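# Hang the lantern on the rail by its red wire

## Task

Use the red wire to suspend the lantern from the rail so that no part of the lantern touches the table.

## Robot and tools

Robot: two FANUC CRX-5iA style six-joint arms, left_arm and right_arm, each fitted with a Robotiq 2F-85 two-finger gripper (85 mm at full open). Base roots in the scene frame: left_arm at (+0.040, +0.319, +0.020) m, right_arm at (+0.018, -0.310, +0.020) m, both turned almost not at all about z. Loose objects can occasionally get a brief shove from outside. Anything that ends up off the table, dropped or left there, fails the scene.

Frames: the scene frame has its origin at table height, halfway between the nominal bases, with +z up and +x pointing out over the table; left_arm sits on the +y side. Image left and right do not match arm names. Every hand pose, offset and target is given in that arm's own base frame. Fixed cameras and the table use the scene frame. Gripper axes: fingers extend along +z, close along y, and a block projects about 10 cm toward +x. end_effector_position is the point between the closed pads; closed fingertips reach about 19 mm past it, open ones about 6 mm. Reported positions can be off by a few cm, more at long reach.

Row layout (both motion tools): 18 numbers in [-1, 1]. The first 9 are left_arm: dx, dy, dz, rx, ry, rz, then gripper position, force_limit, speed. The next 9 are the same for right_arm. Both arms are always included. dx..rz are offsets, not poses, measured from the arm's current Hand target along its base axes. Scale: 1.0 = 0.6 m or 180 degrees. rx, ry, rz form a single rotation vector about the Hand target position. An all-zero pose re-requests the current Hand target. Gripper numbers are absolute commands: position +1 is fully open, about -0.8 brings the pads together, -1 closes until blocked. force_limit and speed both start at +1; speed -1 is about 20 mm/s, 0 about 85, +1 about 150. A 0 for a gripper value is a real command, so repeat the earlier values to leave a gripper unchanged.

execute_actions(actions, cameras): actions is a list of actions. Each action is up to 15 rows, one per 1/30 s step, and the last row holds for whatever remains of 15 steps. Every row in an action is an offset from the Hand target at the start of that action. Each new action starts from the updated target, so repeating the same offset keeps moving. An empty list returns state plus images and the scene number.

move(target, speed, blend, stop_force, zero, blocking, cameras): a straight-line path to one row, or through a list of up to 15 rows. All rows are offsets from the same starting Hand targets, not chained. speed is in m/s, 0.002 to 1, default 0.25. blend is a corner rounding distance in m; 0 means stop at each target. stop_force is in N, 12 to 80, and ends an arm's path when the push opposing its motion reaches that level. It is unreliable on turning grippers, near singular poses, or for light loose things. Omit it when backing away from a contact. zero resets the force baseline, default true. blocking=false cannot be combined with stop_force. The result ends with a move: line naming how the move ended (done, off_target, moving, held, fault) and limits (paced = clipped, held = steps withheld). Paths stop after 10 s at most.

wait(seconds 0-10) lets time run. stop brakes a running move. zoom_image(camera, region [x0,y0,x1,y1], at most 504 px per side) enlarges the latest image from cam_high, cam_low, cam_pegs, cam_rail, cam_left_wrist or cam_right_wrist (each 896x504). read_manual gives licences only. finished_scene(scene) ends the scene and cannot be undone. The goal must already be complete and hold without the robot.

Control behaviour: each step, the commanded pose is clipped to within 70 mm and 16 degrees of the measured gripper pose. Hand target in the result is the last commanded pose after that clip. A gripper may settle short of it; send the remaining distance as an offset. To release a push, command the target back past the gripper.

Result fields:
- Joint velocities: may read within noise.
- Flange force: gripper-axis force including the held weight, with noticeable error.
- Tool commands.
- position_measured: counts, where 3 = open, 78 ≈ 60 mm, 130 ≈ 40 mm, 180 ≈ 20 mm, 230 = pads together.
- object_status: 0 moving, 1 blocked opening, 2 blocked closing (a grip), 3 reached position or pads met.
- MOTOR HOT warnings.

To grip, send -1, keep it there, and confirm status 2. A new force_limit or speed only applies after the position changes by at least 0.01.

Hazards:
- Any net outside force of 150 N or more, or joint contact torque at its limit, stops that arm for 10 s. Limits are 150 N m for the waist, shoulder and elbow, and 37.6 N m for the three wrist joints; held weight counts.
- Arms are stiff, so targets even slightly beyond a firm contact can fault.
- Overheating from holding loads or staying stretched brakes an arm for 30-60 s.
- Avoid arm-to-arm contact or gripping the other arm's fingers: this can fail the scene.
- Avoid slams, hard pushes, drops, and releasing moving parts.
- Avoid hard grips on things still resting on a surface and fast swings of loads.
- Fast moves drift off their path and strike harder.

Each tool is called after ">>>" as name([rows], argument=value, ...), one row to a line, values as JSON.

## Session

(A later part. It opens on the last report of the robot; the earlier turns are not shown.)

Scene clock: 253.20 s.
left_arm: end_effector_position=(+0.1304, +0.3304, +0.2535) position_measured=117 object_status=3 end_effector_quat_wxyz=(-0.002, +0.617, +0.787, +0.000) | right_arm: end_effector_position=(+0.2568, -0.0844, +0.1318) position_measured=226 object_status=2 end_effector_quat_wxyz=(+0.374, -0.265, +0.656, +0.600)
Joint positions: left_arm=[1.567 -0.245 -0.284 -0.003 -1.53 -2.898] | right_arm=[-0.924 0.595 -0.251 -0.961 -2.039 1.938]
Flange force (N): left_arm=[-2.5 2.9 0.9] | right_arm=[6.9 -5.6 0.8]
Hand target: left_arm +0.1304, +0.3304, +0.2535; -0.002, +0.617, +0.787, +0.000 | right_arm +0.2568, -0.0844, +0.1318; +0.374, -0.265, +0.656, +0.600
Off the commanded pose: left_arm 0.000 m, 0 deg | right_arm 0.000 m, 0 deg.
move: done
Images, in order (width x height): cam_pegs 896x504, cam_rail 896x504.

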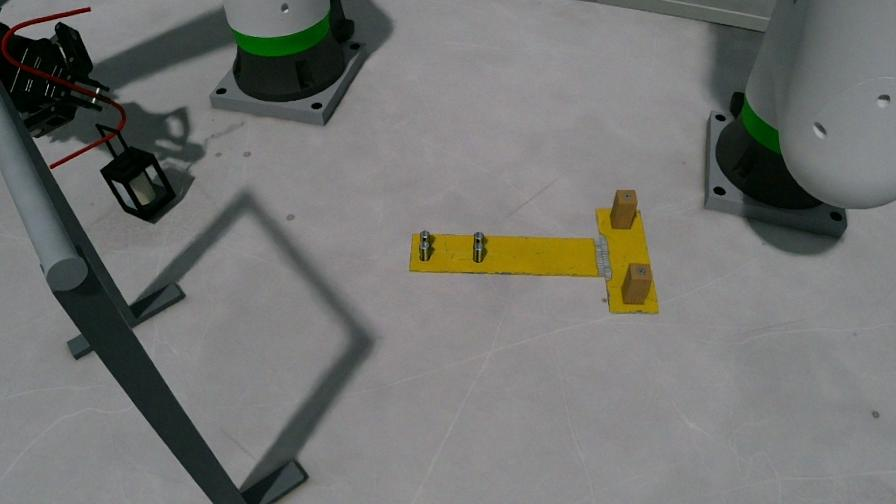

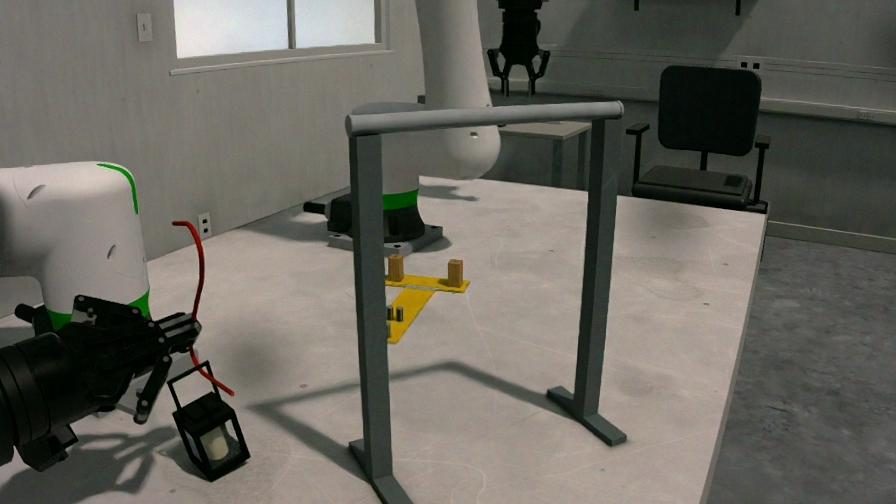

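>>> move(target=[0,0,0,0,0,0,0.1,0.5,-1,0,0,-0.025,0,0,0,-1,0.6,-1], speed=0.02, cameras=["cam_rail","cam_pegs"])

>>> zoom_image(camera="cam_rail", region=[110, 320, 270, 500])

>>> zoom_image(camera="cam_pegs", region=[50, 80, 190, 240])

Scene clock: 256.53 s.
left_arm: end_effector_position=(+0.1304, +0.3304, +0.2535) position_measured=117 object_status=3 end_effector_quat_wxyz=(-0.002, +0.617, +0.787, +0.000) | right_arm: end_effector_position=(+0.2568, -0.0844, +0.1168) position_measured=226 object_status=2 end_effector_quat_wxyz=(+0.374, -0.265, +0.656, +0.600)
Joint positions: left_arm=[1.567 -0.245 -0.284 -0.003 -1.53 -2.898] | right_arm=[-0.921 0.632 -0.247 -0.95 -2.018 1.968]
Flange force (N): left_arm=[-2.2 3.1 0.6] | right_arm=[5.6 -4.0 0.4]
Hand target: left_arm +0.1304, +0.3304, +0.2535; -0.002, +0.617, +0.787, +0.000 | right_arm +0.2568, -0.0844, +0.1168; +0.374, -0.265, +0.656, +0.600
Off the commanded pose: left_arm 0.000 m, 0 deg | right_arm 0.000 m, 0 deg.
move: done
Images, in order (width x height): cam_pegs 896x504, cam_rail 896x504.

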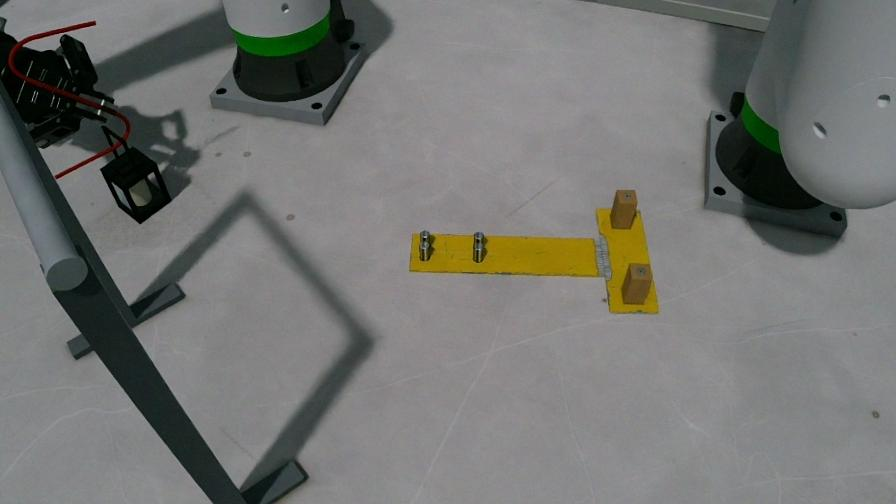

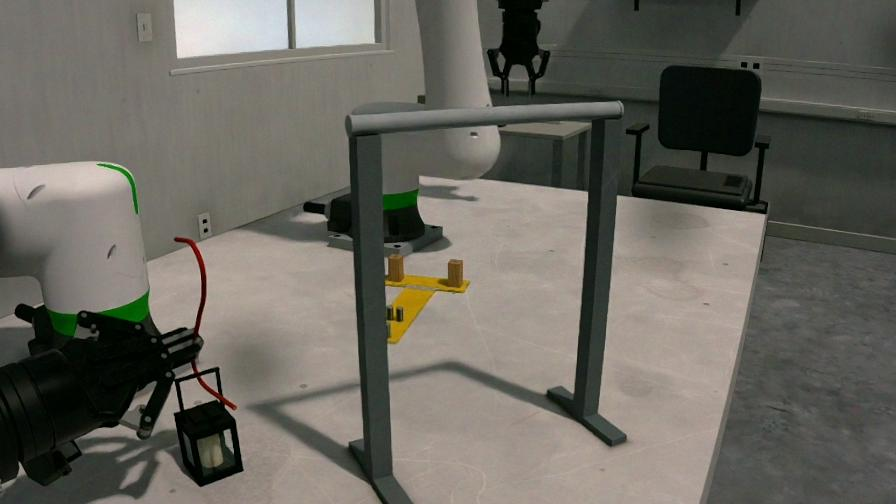

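Scaled by 2.800.

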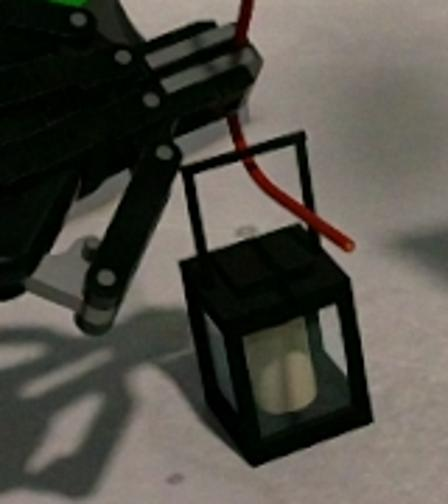

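Scaled by 3.150.

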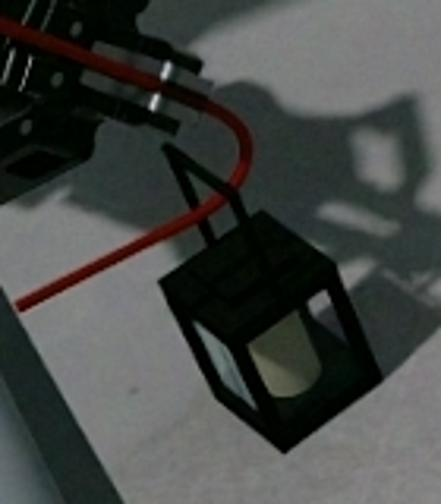

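>>> move(target=[0,0,0,0,0,0,0.1,0.5,-1,-0.0045,-0.0135,0.003,0,0,0,-1,0.6,-1], speed=0.02, cameras=["cam_rail","cam_pegs"])

>>> zoom_image(camera="cam_rail", region=[160, 340, 260, 420])

>>> zoom_image(camera="cam_pegs", region=[50, 80, 190, 240])

Scene clock: 258.53 s.
left_arm: end_effector_position=(+0.1304, +0.3304, +0.2535) position_measured=117 object_status=3 end_effector_quat_wxyz=(-0.002, +0.617, +0.787, +0.000) | right_arm: end_effector_position=(+0.2541, -0.0925, +0.1186) position_measured=226 object_status=2 end_effector_quat_wxyz=(+0.374, -0.265, +0.656, +0.600)
Joint positions: left_arm=[1.567 -0.245 -0.284 -0.003 -1.53 -2.898] | right_arm=[-0.935 0.635 -0.233 -0.941 -2.032 1.964]
Flange force (N): left_arm=[-2.9 2.6 0.6] | right_arm=[5.1 -4.1 1.0]
Hand target: left_arm +0.1304, +0.3304, +0.2535; -0.002, +0.617, +0.787, +0.000 | right_arm +0.2541, -0.0925, +0.1186; +0.374, -0.265, +0.656, +0.600
Off the commanded pose: left_arm 0.000 m, 0 deg | right_arm 0.000 m, 0 deg.
move: done
Images, in order (width x height): cam_pegs 896x504, cam_rail 896x504.

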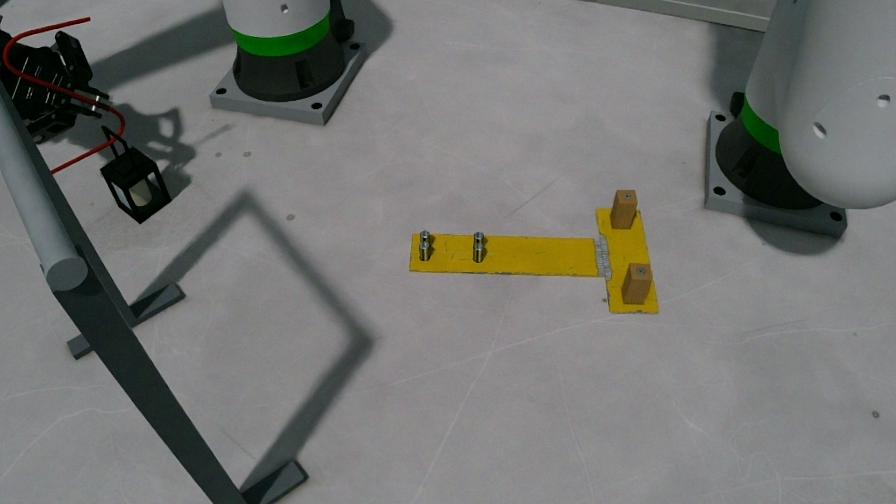

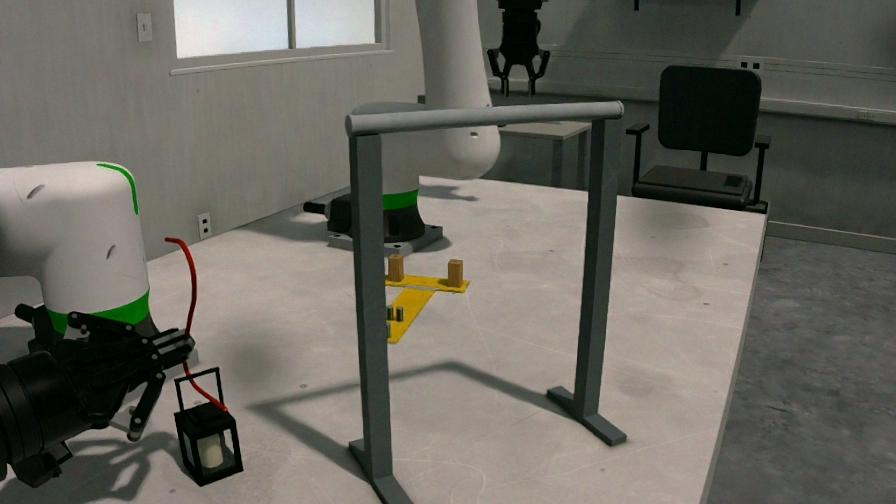

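Scaled by 5.040.

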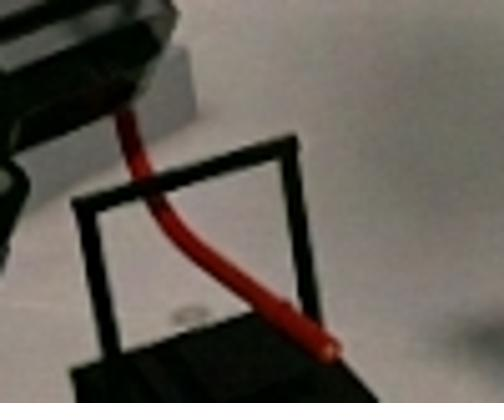

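Scaled by 3.150.

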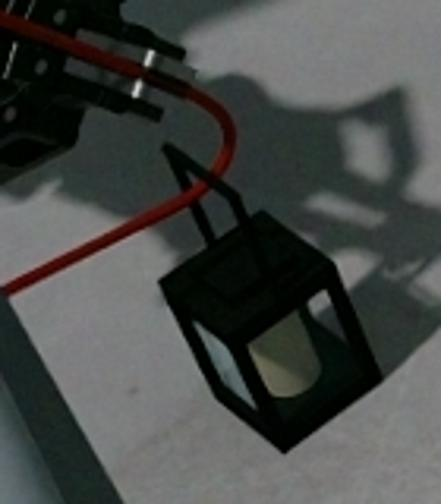

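>>> move(target=[0,0,0,0,0,0,0.1,0.5,-1,0,0,0.0333,0,0,0,-1,0.6,-1], speed=0.02, cameras=["cam_rail","cam_pegs"])

>>> zoom_image(camera="cam_rail", region=[110, 320, 270, 500])

>>> zoom_image(camera="cam_pegs", region=[50, 80, 190, 240])

Scene clock: 260.60 s.
left_arm: end_effector_position=(+0.1304, +0.3304, +0.2535) position_measured=117 object_status=3 end_effector_quat_wxyz=(-0.002, +0.617, +0.787, +0.000) | right_arm: end_effector_position=(+0.2541, -0.0925, +0.1386) position_measured=226 object_status=2 end_effector_quat_wxyz=(+0.374, -0.265, +0.656, +0.600)
Joint positions: left_arm=[1.567 -0.245 -0.284 -0.003 -1.53 -2.898] | right_arm=[-0.939 0.586 -0.237 -0.957 -2.06 1.925]
Flange force (N): left_arm=[-2.4 2.8 0.8] | right_arm=[7.0 -5.4 0.3]
Hand target: left_arm +0.1304, +0.3304, +0.2535; -0.002, +0.617, +0.787, +0.000 | right_arm +0.2541, -0.0925, +0.1386; +0.374, -0.265, +0.656, +0.600
Off the commanded pose: left_arm 0.000 m, 0 deg | right_arm 0.000 m, 0 deg.
move: done
Images, in order (width x height): cam_pegs 896x504, cam_rail 896x504.

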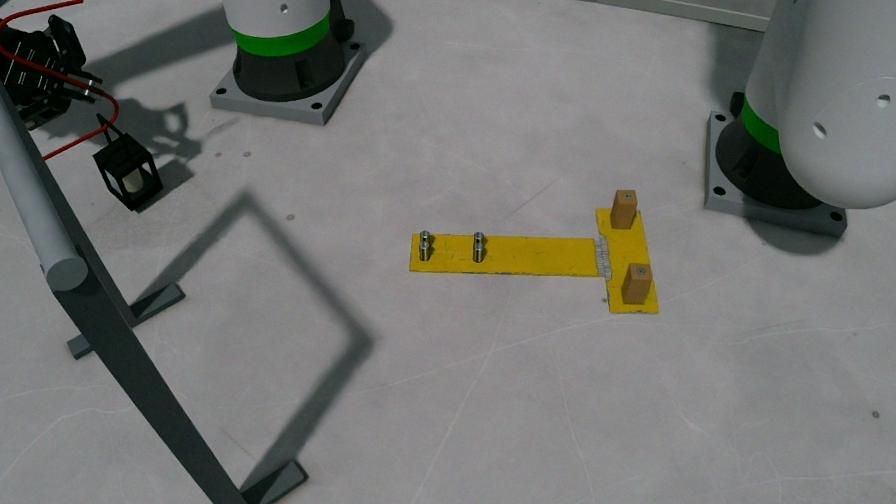

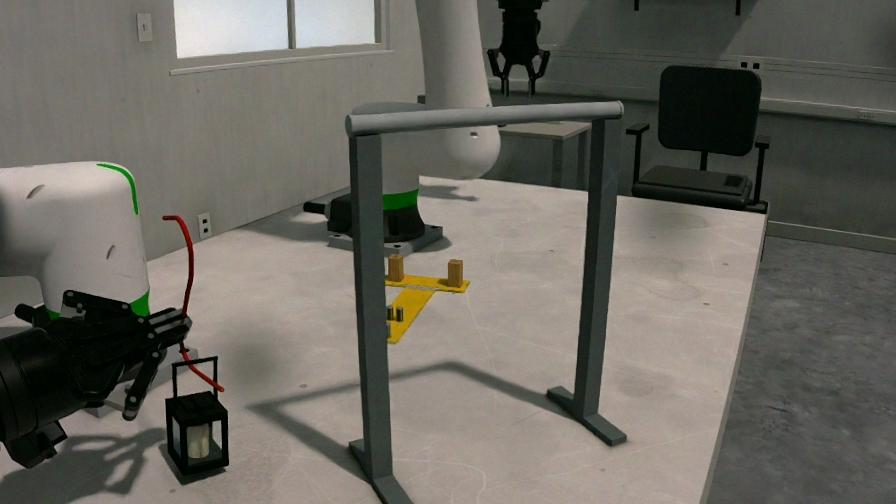

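Scaled by 2.800.

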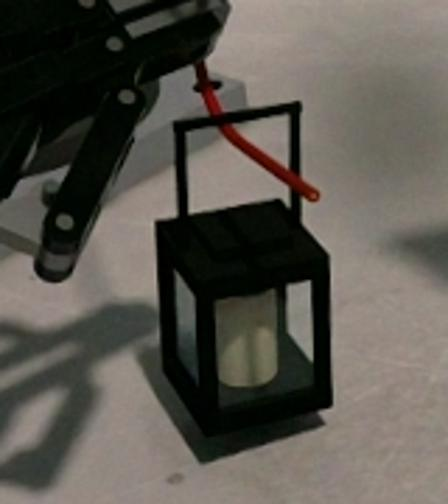

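Scaled by 3.150.

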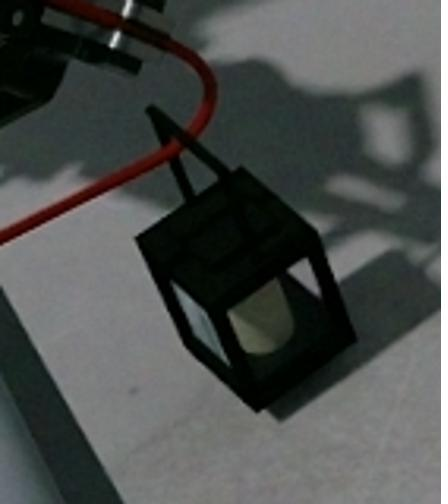

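>>> move([
  [0,0,0,0,0,0,0.1,0.5,-1,0,0,0.1,0,0,0,-1,0.6,-1],
  [0,0,0,0,0,0,0.1,0.5,-1,0.08,-0.02,0.32,-0.0347,-0.197,0,-1,0.6,-1],
], speed=0.1, blend=0.02, cameras=["cam_rail","cam_pegs","cam_right_wrist"])

Scene clock: 272.23 s.
left_arm: end_effector_position=(+0.1304, +0.3304, +0.2535) position_measured=117 object_status=3 end_effector_quat_wxyz=(-0.002, +0.617, +0.787, +0.000) | right_arm: end_effector_position=(+0.3021, -0.1045, +0.3306) position_measured=226 object_status=2 end_effector_quat_wxyz=(+0.541, -0.455, +0.542, +0.454)
Joint positions: left_arm=[1.567 -0.245 -0.284 -0.003 -1.53 -2.898] | right_arm=[-0.951 0.266 -0.044 -1.279 -2.302 1.994]
Flange force (N): left_arm=[-2.5 2.7 0.8] | right_arm=[8.2 -0.2 1.1]
Hand target: left_arm +0.1304, +0.3304, +0.2535; -0.002, +0.617, +0.787, +0.000 | right_arm +0.3021, -0.1045, +0.3306; +0.541, -0.455, +0.542, +0.454
Off the commanded pose: left_arm 0.000 m, 0 deg | right_arm 0.000 m, 0 deg.
move: done
Images, in order (width x height): cam_pegs 896x504, cam_rail 896x504, cam_right_wrist 896x504.

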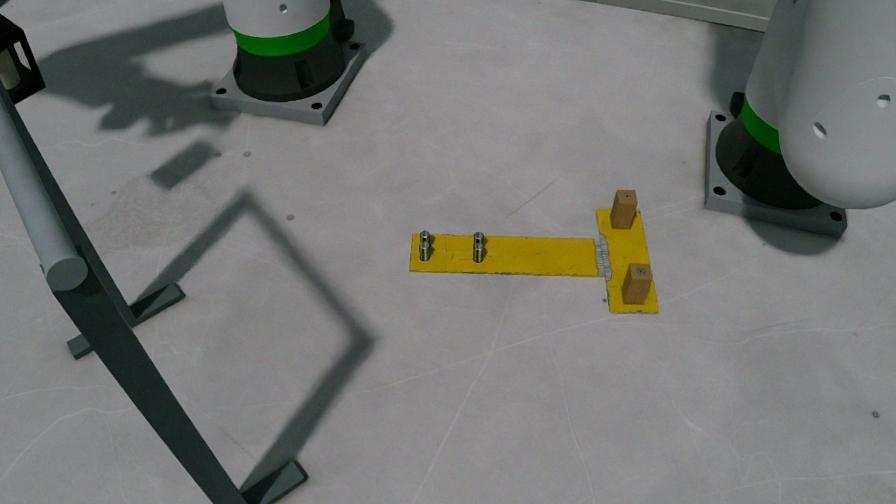

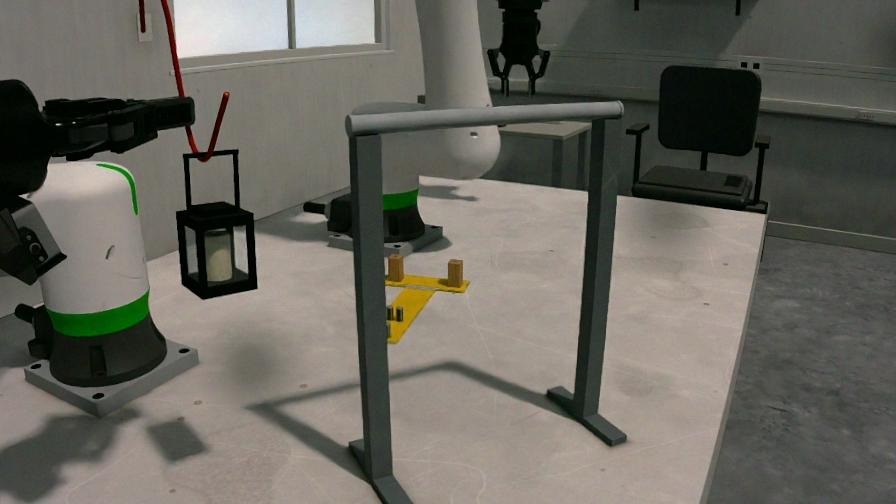

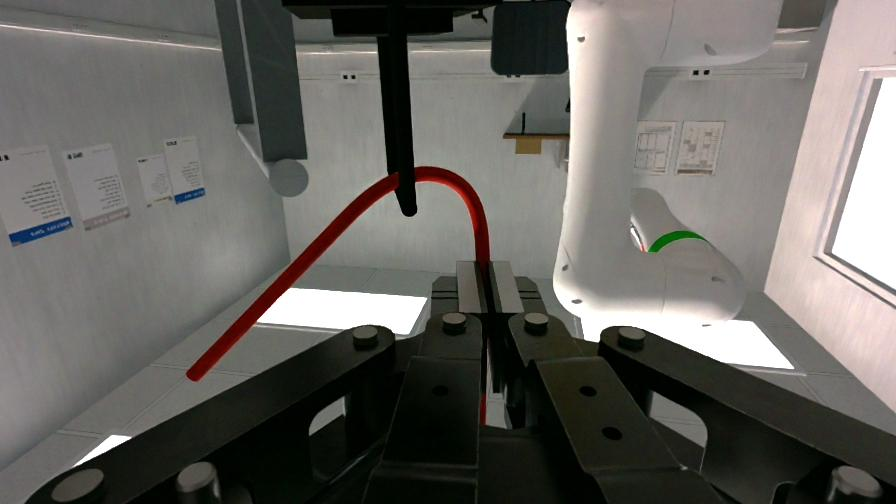

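>>> move([
  [0,0,0,0,0,0,0.1,0.5,-1,0.263,-0.012,0.01,0,0,0,-1,0.6,-1],
  [0,0,0,0,0,0,0.1,0.5,-1,0.455,0.224,0.01,0,0,0,-1,0.6,-1],
], speed=0.12, blend=0.05, cameras=["cam_rail","cam_pegs","cam_low","cam_high","cam_right_wrist"])

Scene clock: 277.20 s.
left_arm: end_effector_position=(+0.1304, +0.3304, +0.2535) position_measured=117 object_status=3 end_effector_quat_wxyz=(-0.002, +0.617, +0.787, +0.000) | right_arm: end_effector_position=(+0.5751, +0.0299, +0.3366) position_measured=226 object_status=2 end_effector_quat_wxyz=(+0.541, -0.455, +0.542, +0.454)
Joint positions: left_arm=[1.567 -0.245 -0.284 -0.003 -1.53 -2.898] | right_arm=[-0.477 0.491 0.297 -1.51 -1.867 1.773]
Flange force (N): left_arm=[-2.5 2.7 0.8] | right_arm=[8.1 -0.9 0.4]
Hand target: left_arm +0.1304, +0.3304, +0.2535; -0.002, +0.617, +0.787, +0.000 | right_arm +0.5751, +0.0299, +0.3366; +0.541, -0.455, +0.542, +0.454
Off the commanded pose: left_arm 0.000 m, 0 deg | right_arm 0.000 m, 0 deg.
move: done
Images, in order (width x height): cam_high 896x504, cam_low 896x504, cam_pegs 896x504, cam_rail 896x504, cam_right_wrist 896x504.

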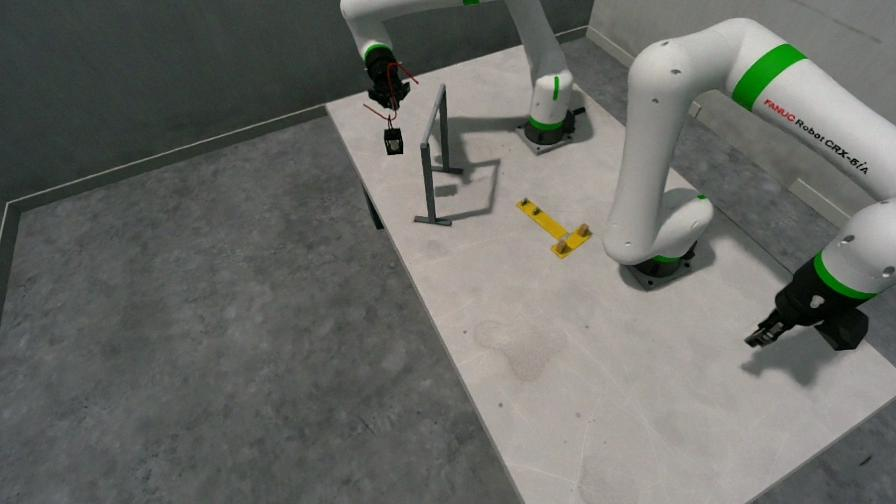

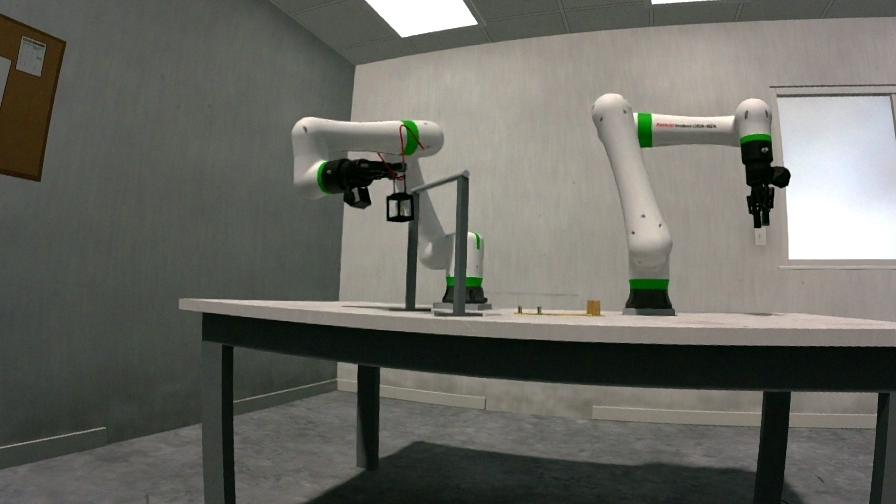

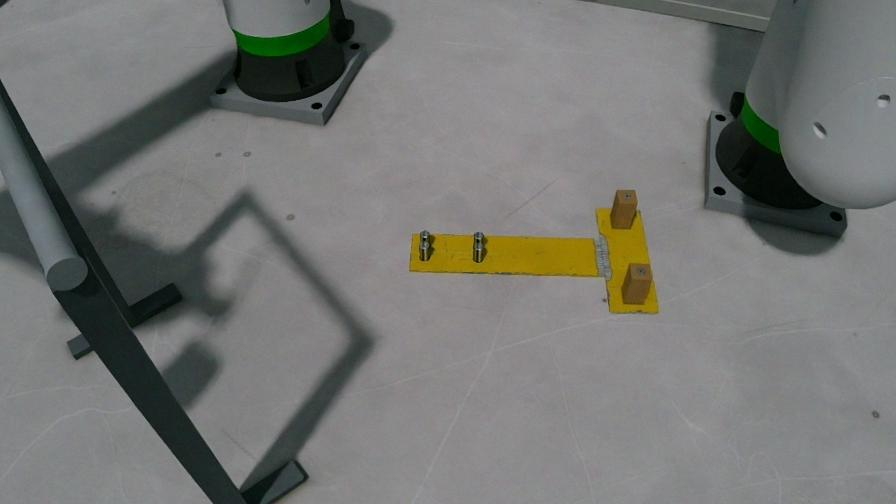

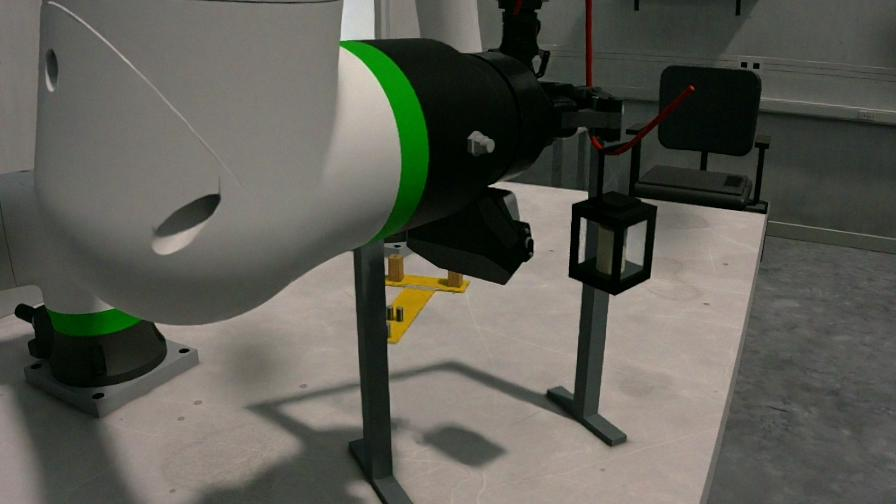

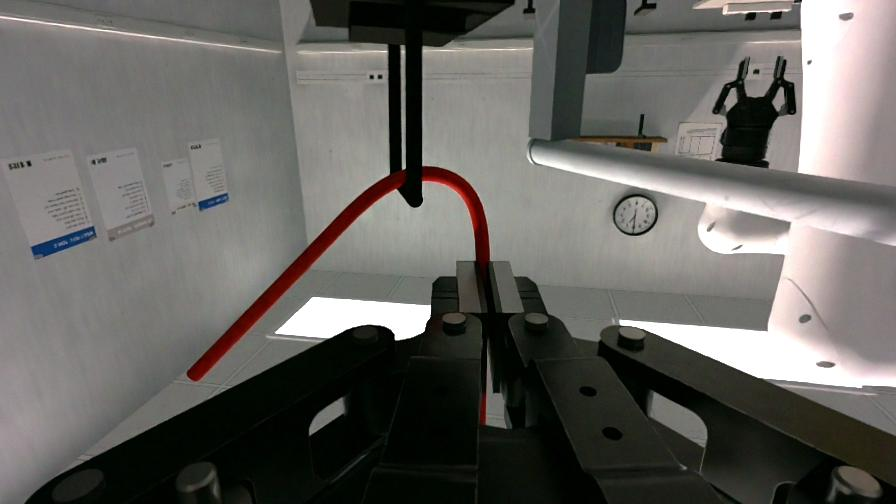

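>>> zoom_image(camera="cam_low", region=[300, 100, 500, 240])

>>> zoom_image(camera="cam_high", region=[340, 30, 480, 170])

Scaled by 2.520.

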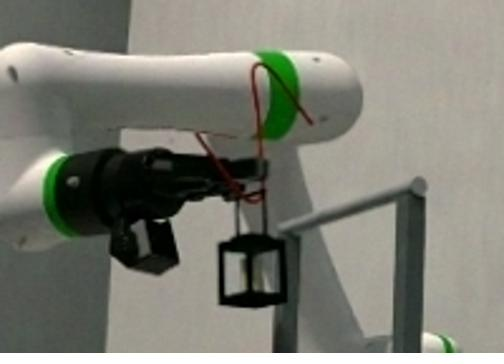

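Scaled by 3.600.

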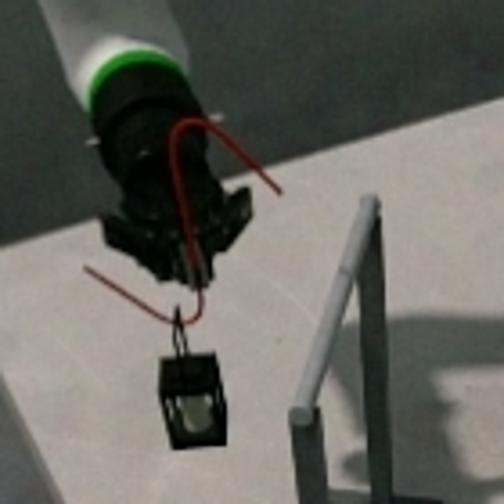

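>>> move(target=[0,0,0,0,0,0,0.1,0.5,-1,-0.11,0.0815,0.005,0,0,0,-1,0.6,-1], speed=0.06, cameras=["cam_rail","cam_pegs","cam_low","cam_high","cam_right_wrist"])

>>> zoom_image(camera="cam_low", region=[340, 90, 500, 230])

>>> zoom_image(camera="cam_high", region=[350, 30, 490, 170])

Scene clock: 281.87 s.
left_arm: end_effector_position=(+0.1304, +0.3304, +0.2535) position_measured=117 object_status=3 end_effector_quat_wxyz=(-0.002, +0.617, +0.787, +0.000) | right_arm: end_effector_position=(+0.5091, +0.0788, +0.3396) position_measured=226 object_status=2 end_effector_quat_wxyz=(+0.541, -0.455, +0.542, +0.454)
Joint positions: left_arm=[1.567 -0.245 -0.284 -0.003 -1.53 -2.898] | right_arm=[-0.448 0.314 0.055 -1.499 -1.835 1.839]
Flange force (N): left_arm=[-2.7 2.5 0.6] | right_arm=[7.6 -0.2 0.9]
Hand target: left_arm +0.1304, +0.3304, +0.2535; -0.002, +0.617, +0.787, +0.000 | right_arm +0.5091, +0.0788, +0.3396; +0.541, -0.455, +0.542, +0.454
Off the commanded pose: left_arm 0.000 m, 0 deg | right_arm 0.000 m, 0 deg.
move: done
Images, in order (width x height): cam_high 896x504, cam_low 896x504, cam_pegs 896x504, cam_rail 896x504, cam_right_wrist 896x504.

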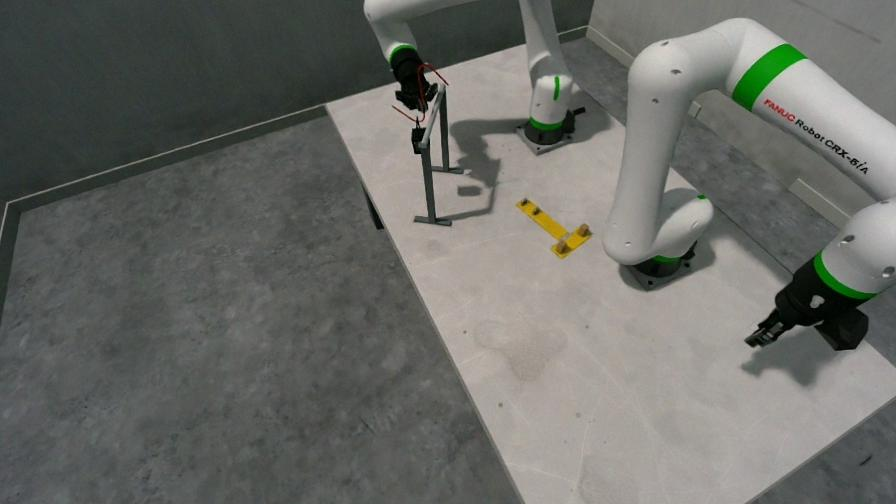

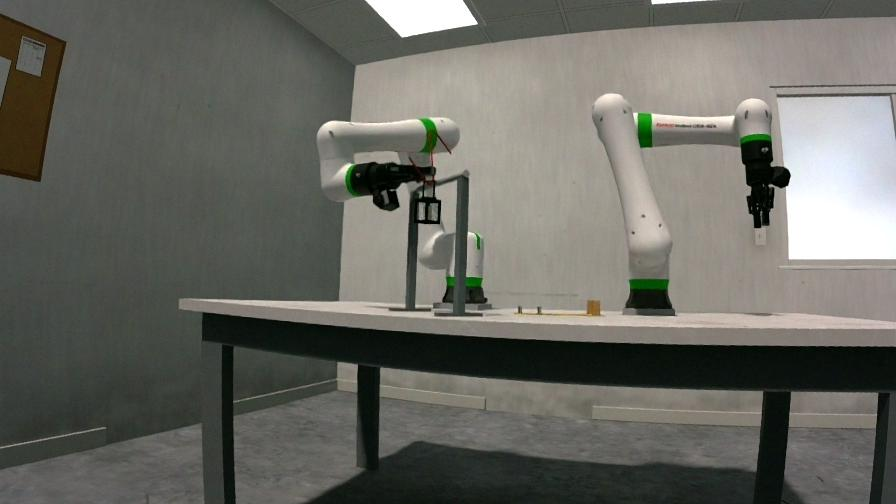

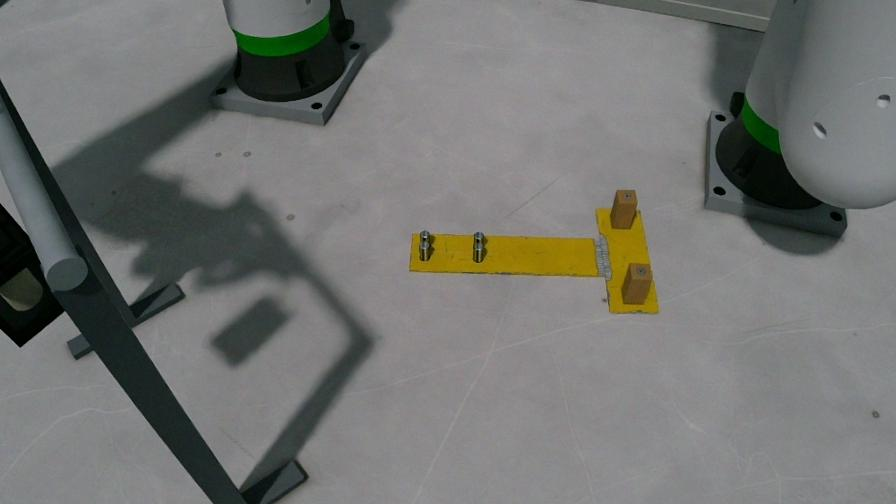

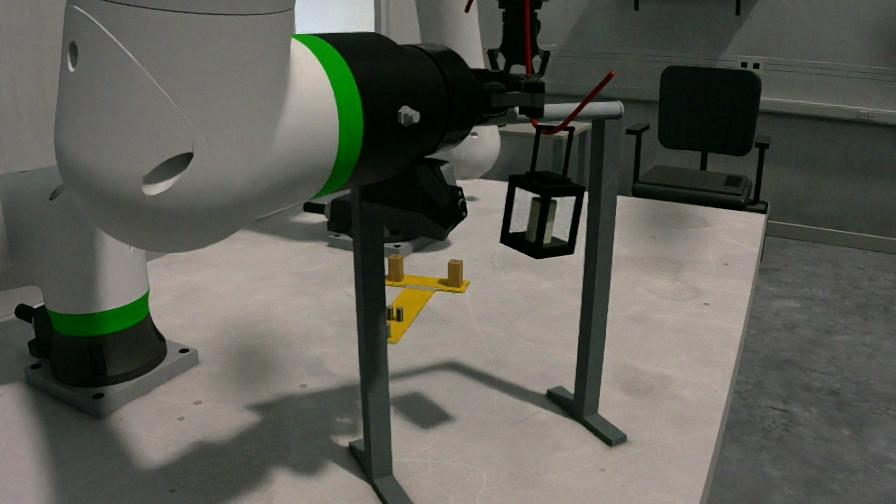

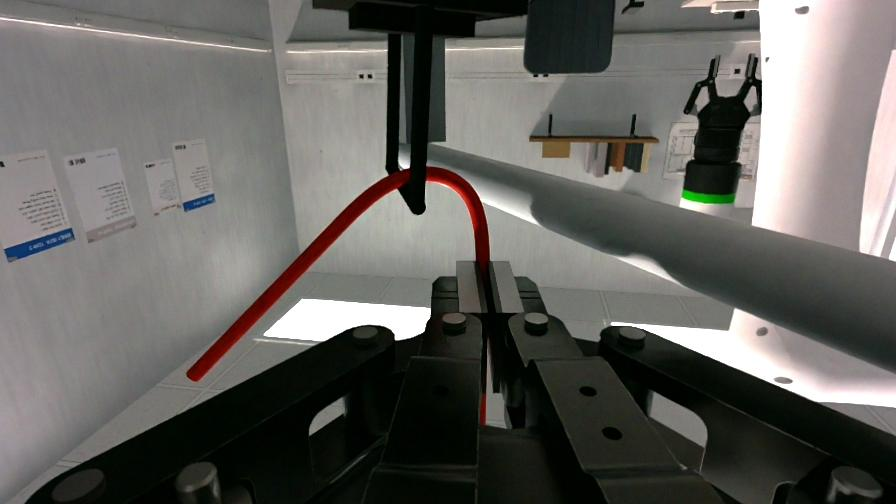

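Scaled by 3.150.

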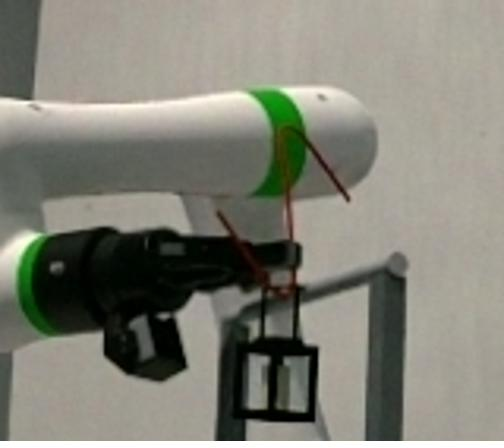

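Scaled by 3.600.

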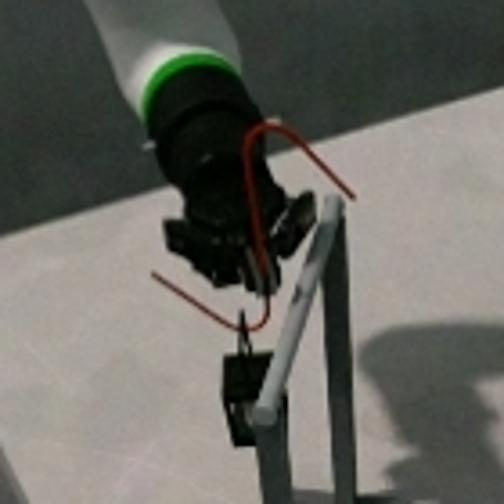

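>>> move(target=[0,0,0,0,0,0,0.1,0.5,-1,0.007,-0.005,0,0,0,0.0756,-1,0.6,-1], speed=0.1, cameras=["cam_high","cam_low","cam_right_wrist"])

>>> zoom_image(camera="cam_high", region=[350, 30, 490, 170])

>>> zoom_image(camera="cam_low", region=[340, 90, 500, 230])

Scene clock: 285.67 s.
left_arm: end_effector_position=(+0.1304, +0.3304, +0.2535) position_measured=117 object_status=3 end_effector_quat_wxyz=(-0.002, +0.617, +0.787, +0.000) | right_arm: end_effector_position=(+0.5133, +0.0758, +0.3396) position_measured=226 object_status=2 end_effector_quat_wxyz=(+0.484, -0.516, +0.484, +0.515)
Joint positions: left_arm=[1.567 -0.245 -0.284 -0.003 -1.53 -2.898] | right_arm=[-0.395 0.471 0.276 -1.474 -2.02 1.789]
Flange force (N): left_arm=[-2.7 2.7 0.5] | right_arm=[7.7 -1.2 0.5]
Hand target: left_arm +0.1304, +0.3304, +0.2535; -0.002, +0.617, +0.787, +0.000 | right_arm +0.5133, +0.0758, +0.3396; +0.484, -0.516, +0.484, +0.515
Off the commanded pose: left_arm 0.000 m, 0 deg | right_arm 0.000 m, 0 deg.
move: done
Images, in order (width x height): cam_high 896x504, cam_low 896x504, cam_right_wrist 896x504.

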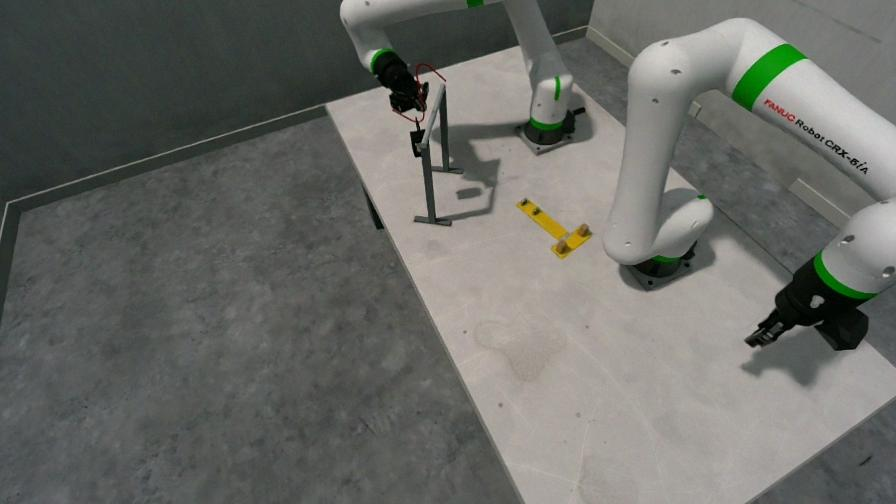

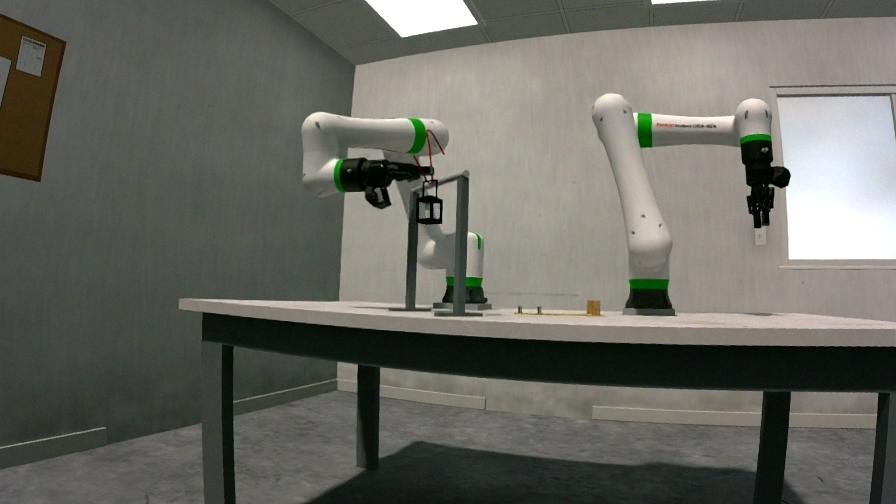

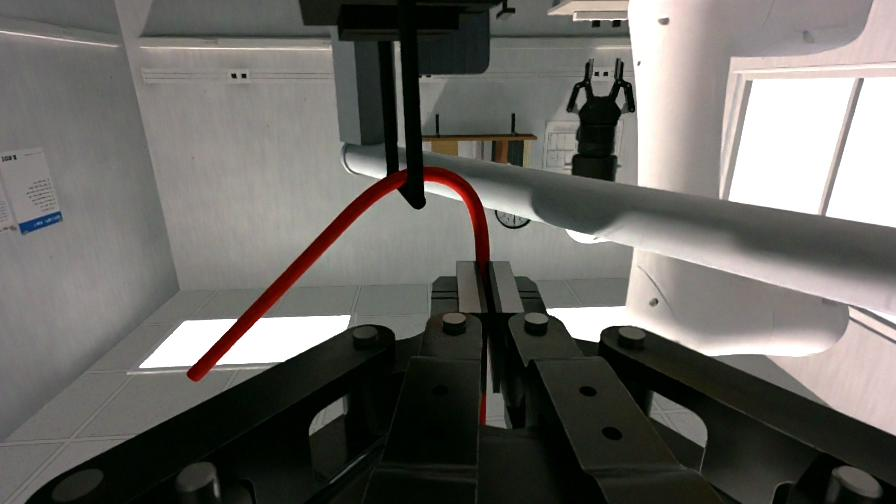

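Scaled by 3.600.

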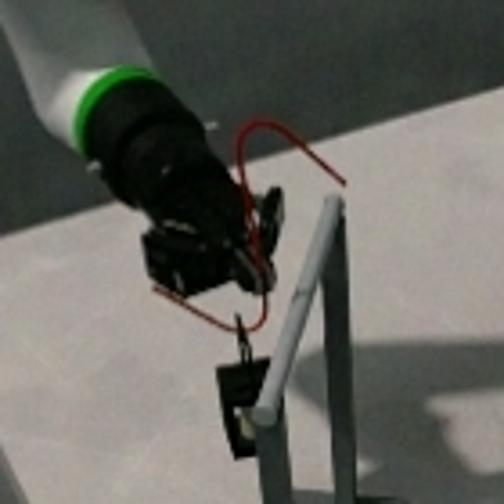

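Scaled by 3.150.

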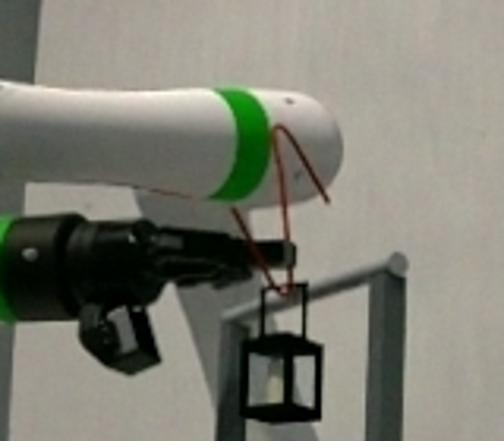

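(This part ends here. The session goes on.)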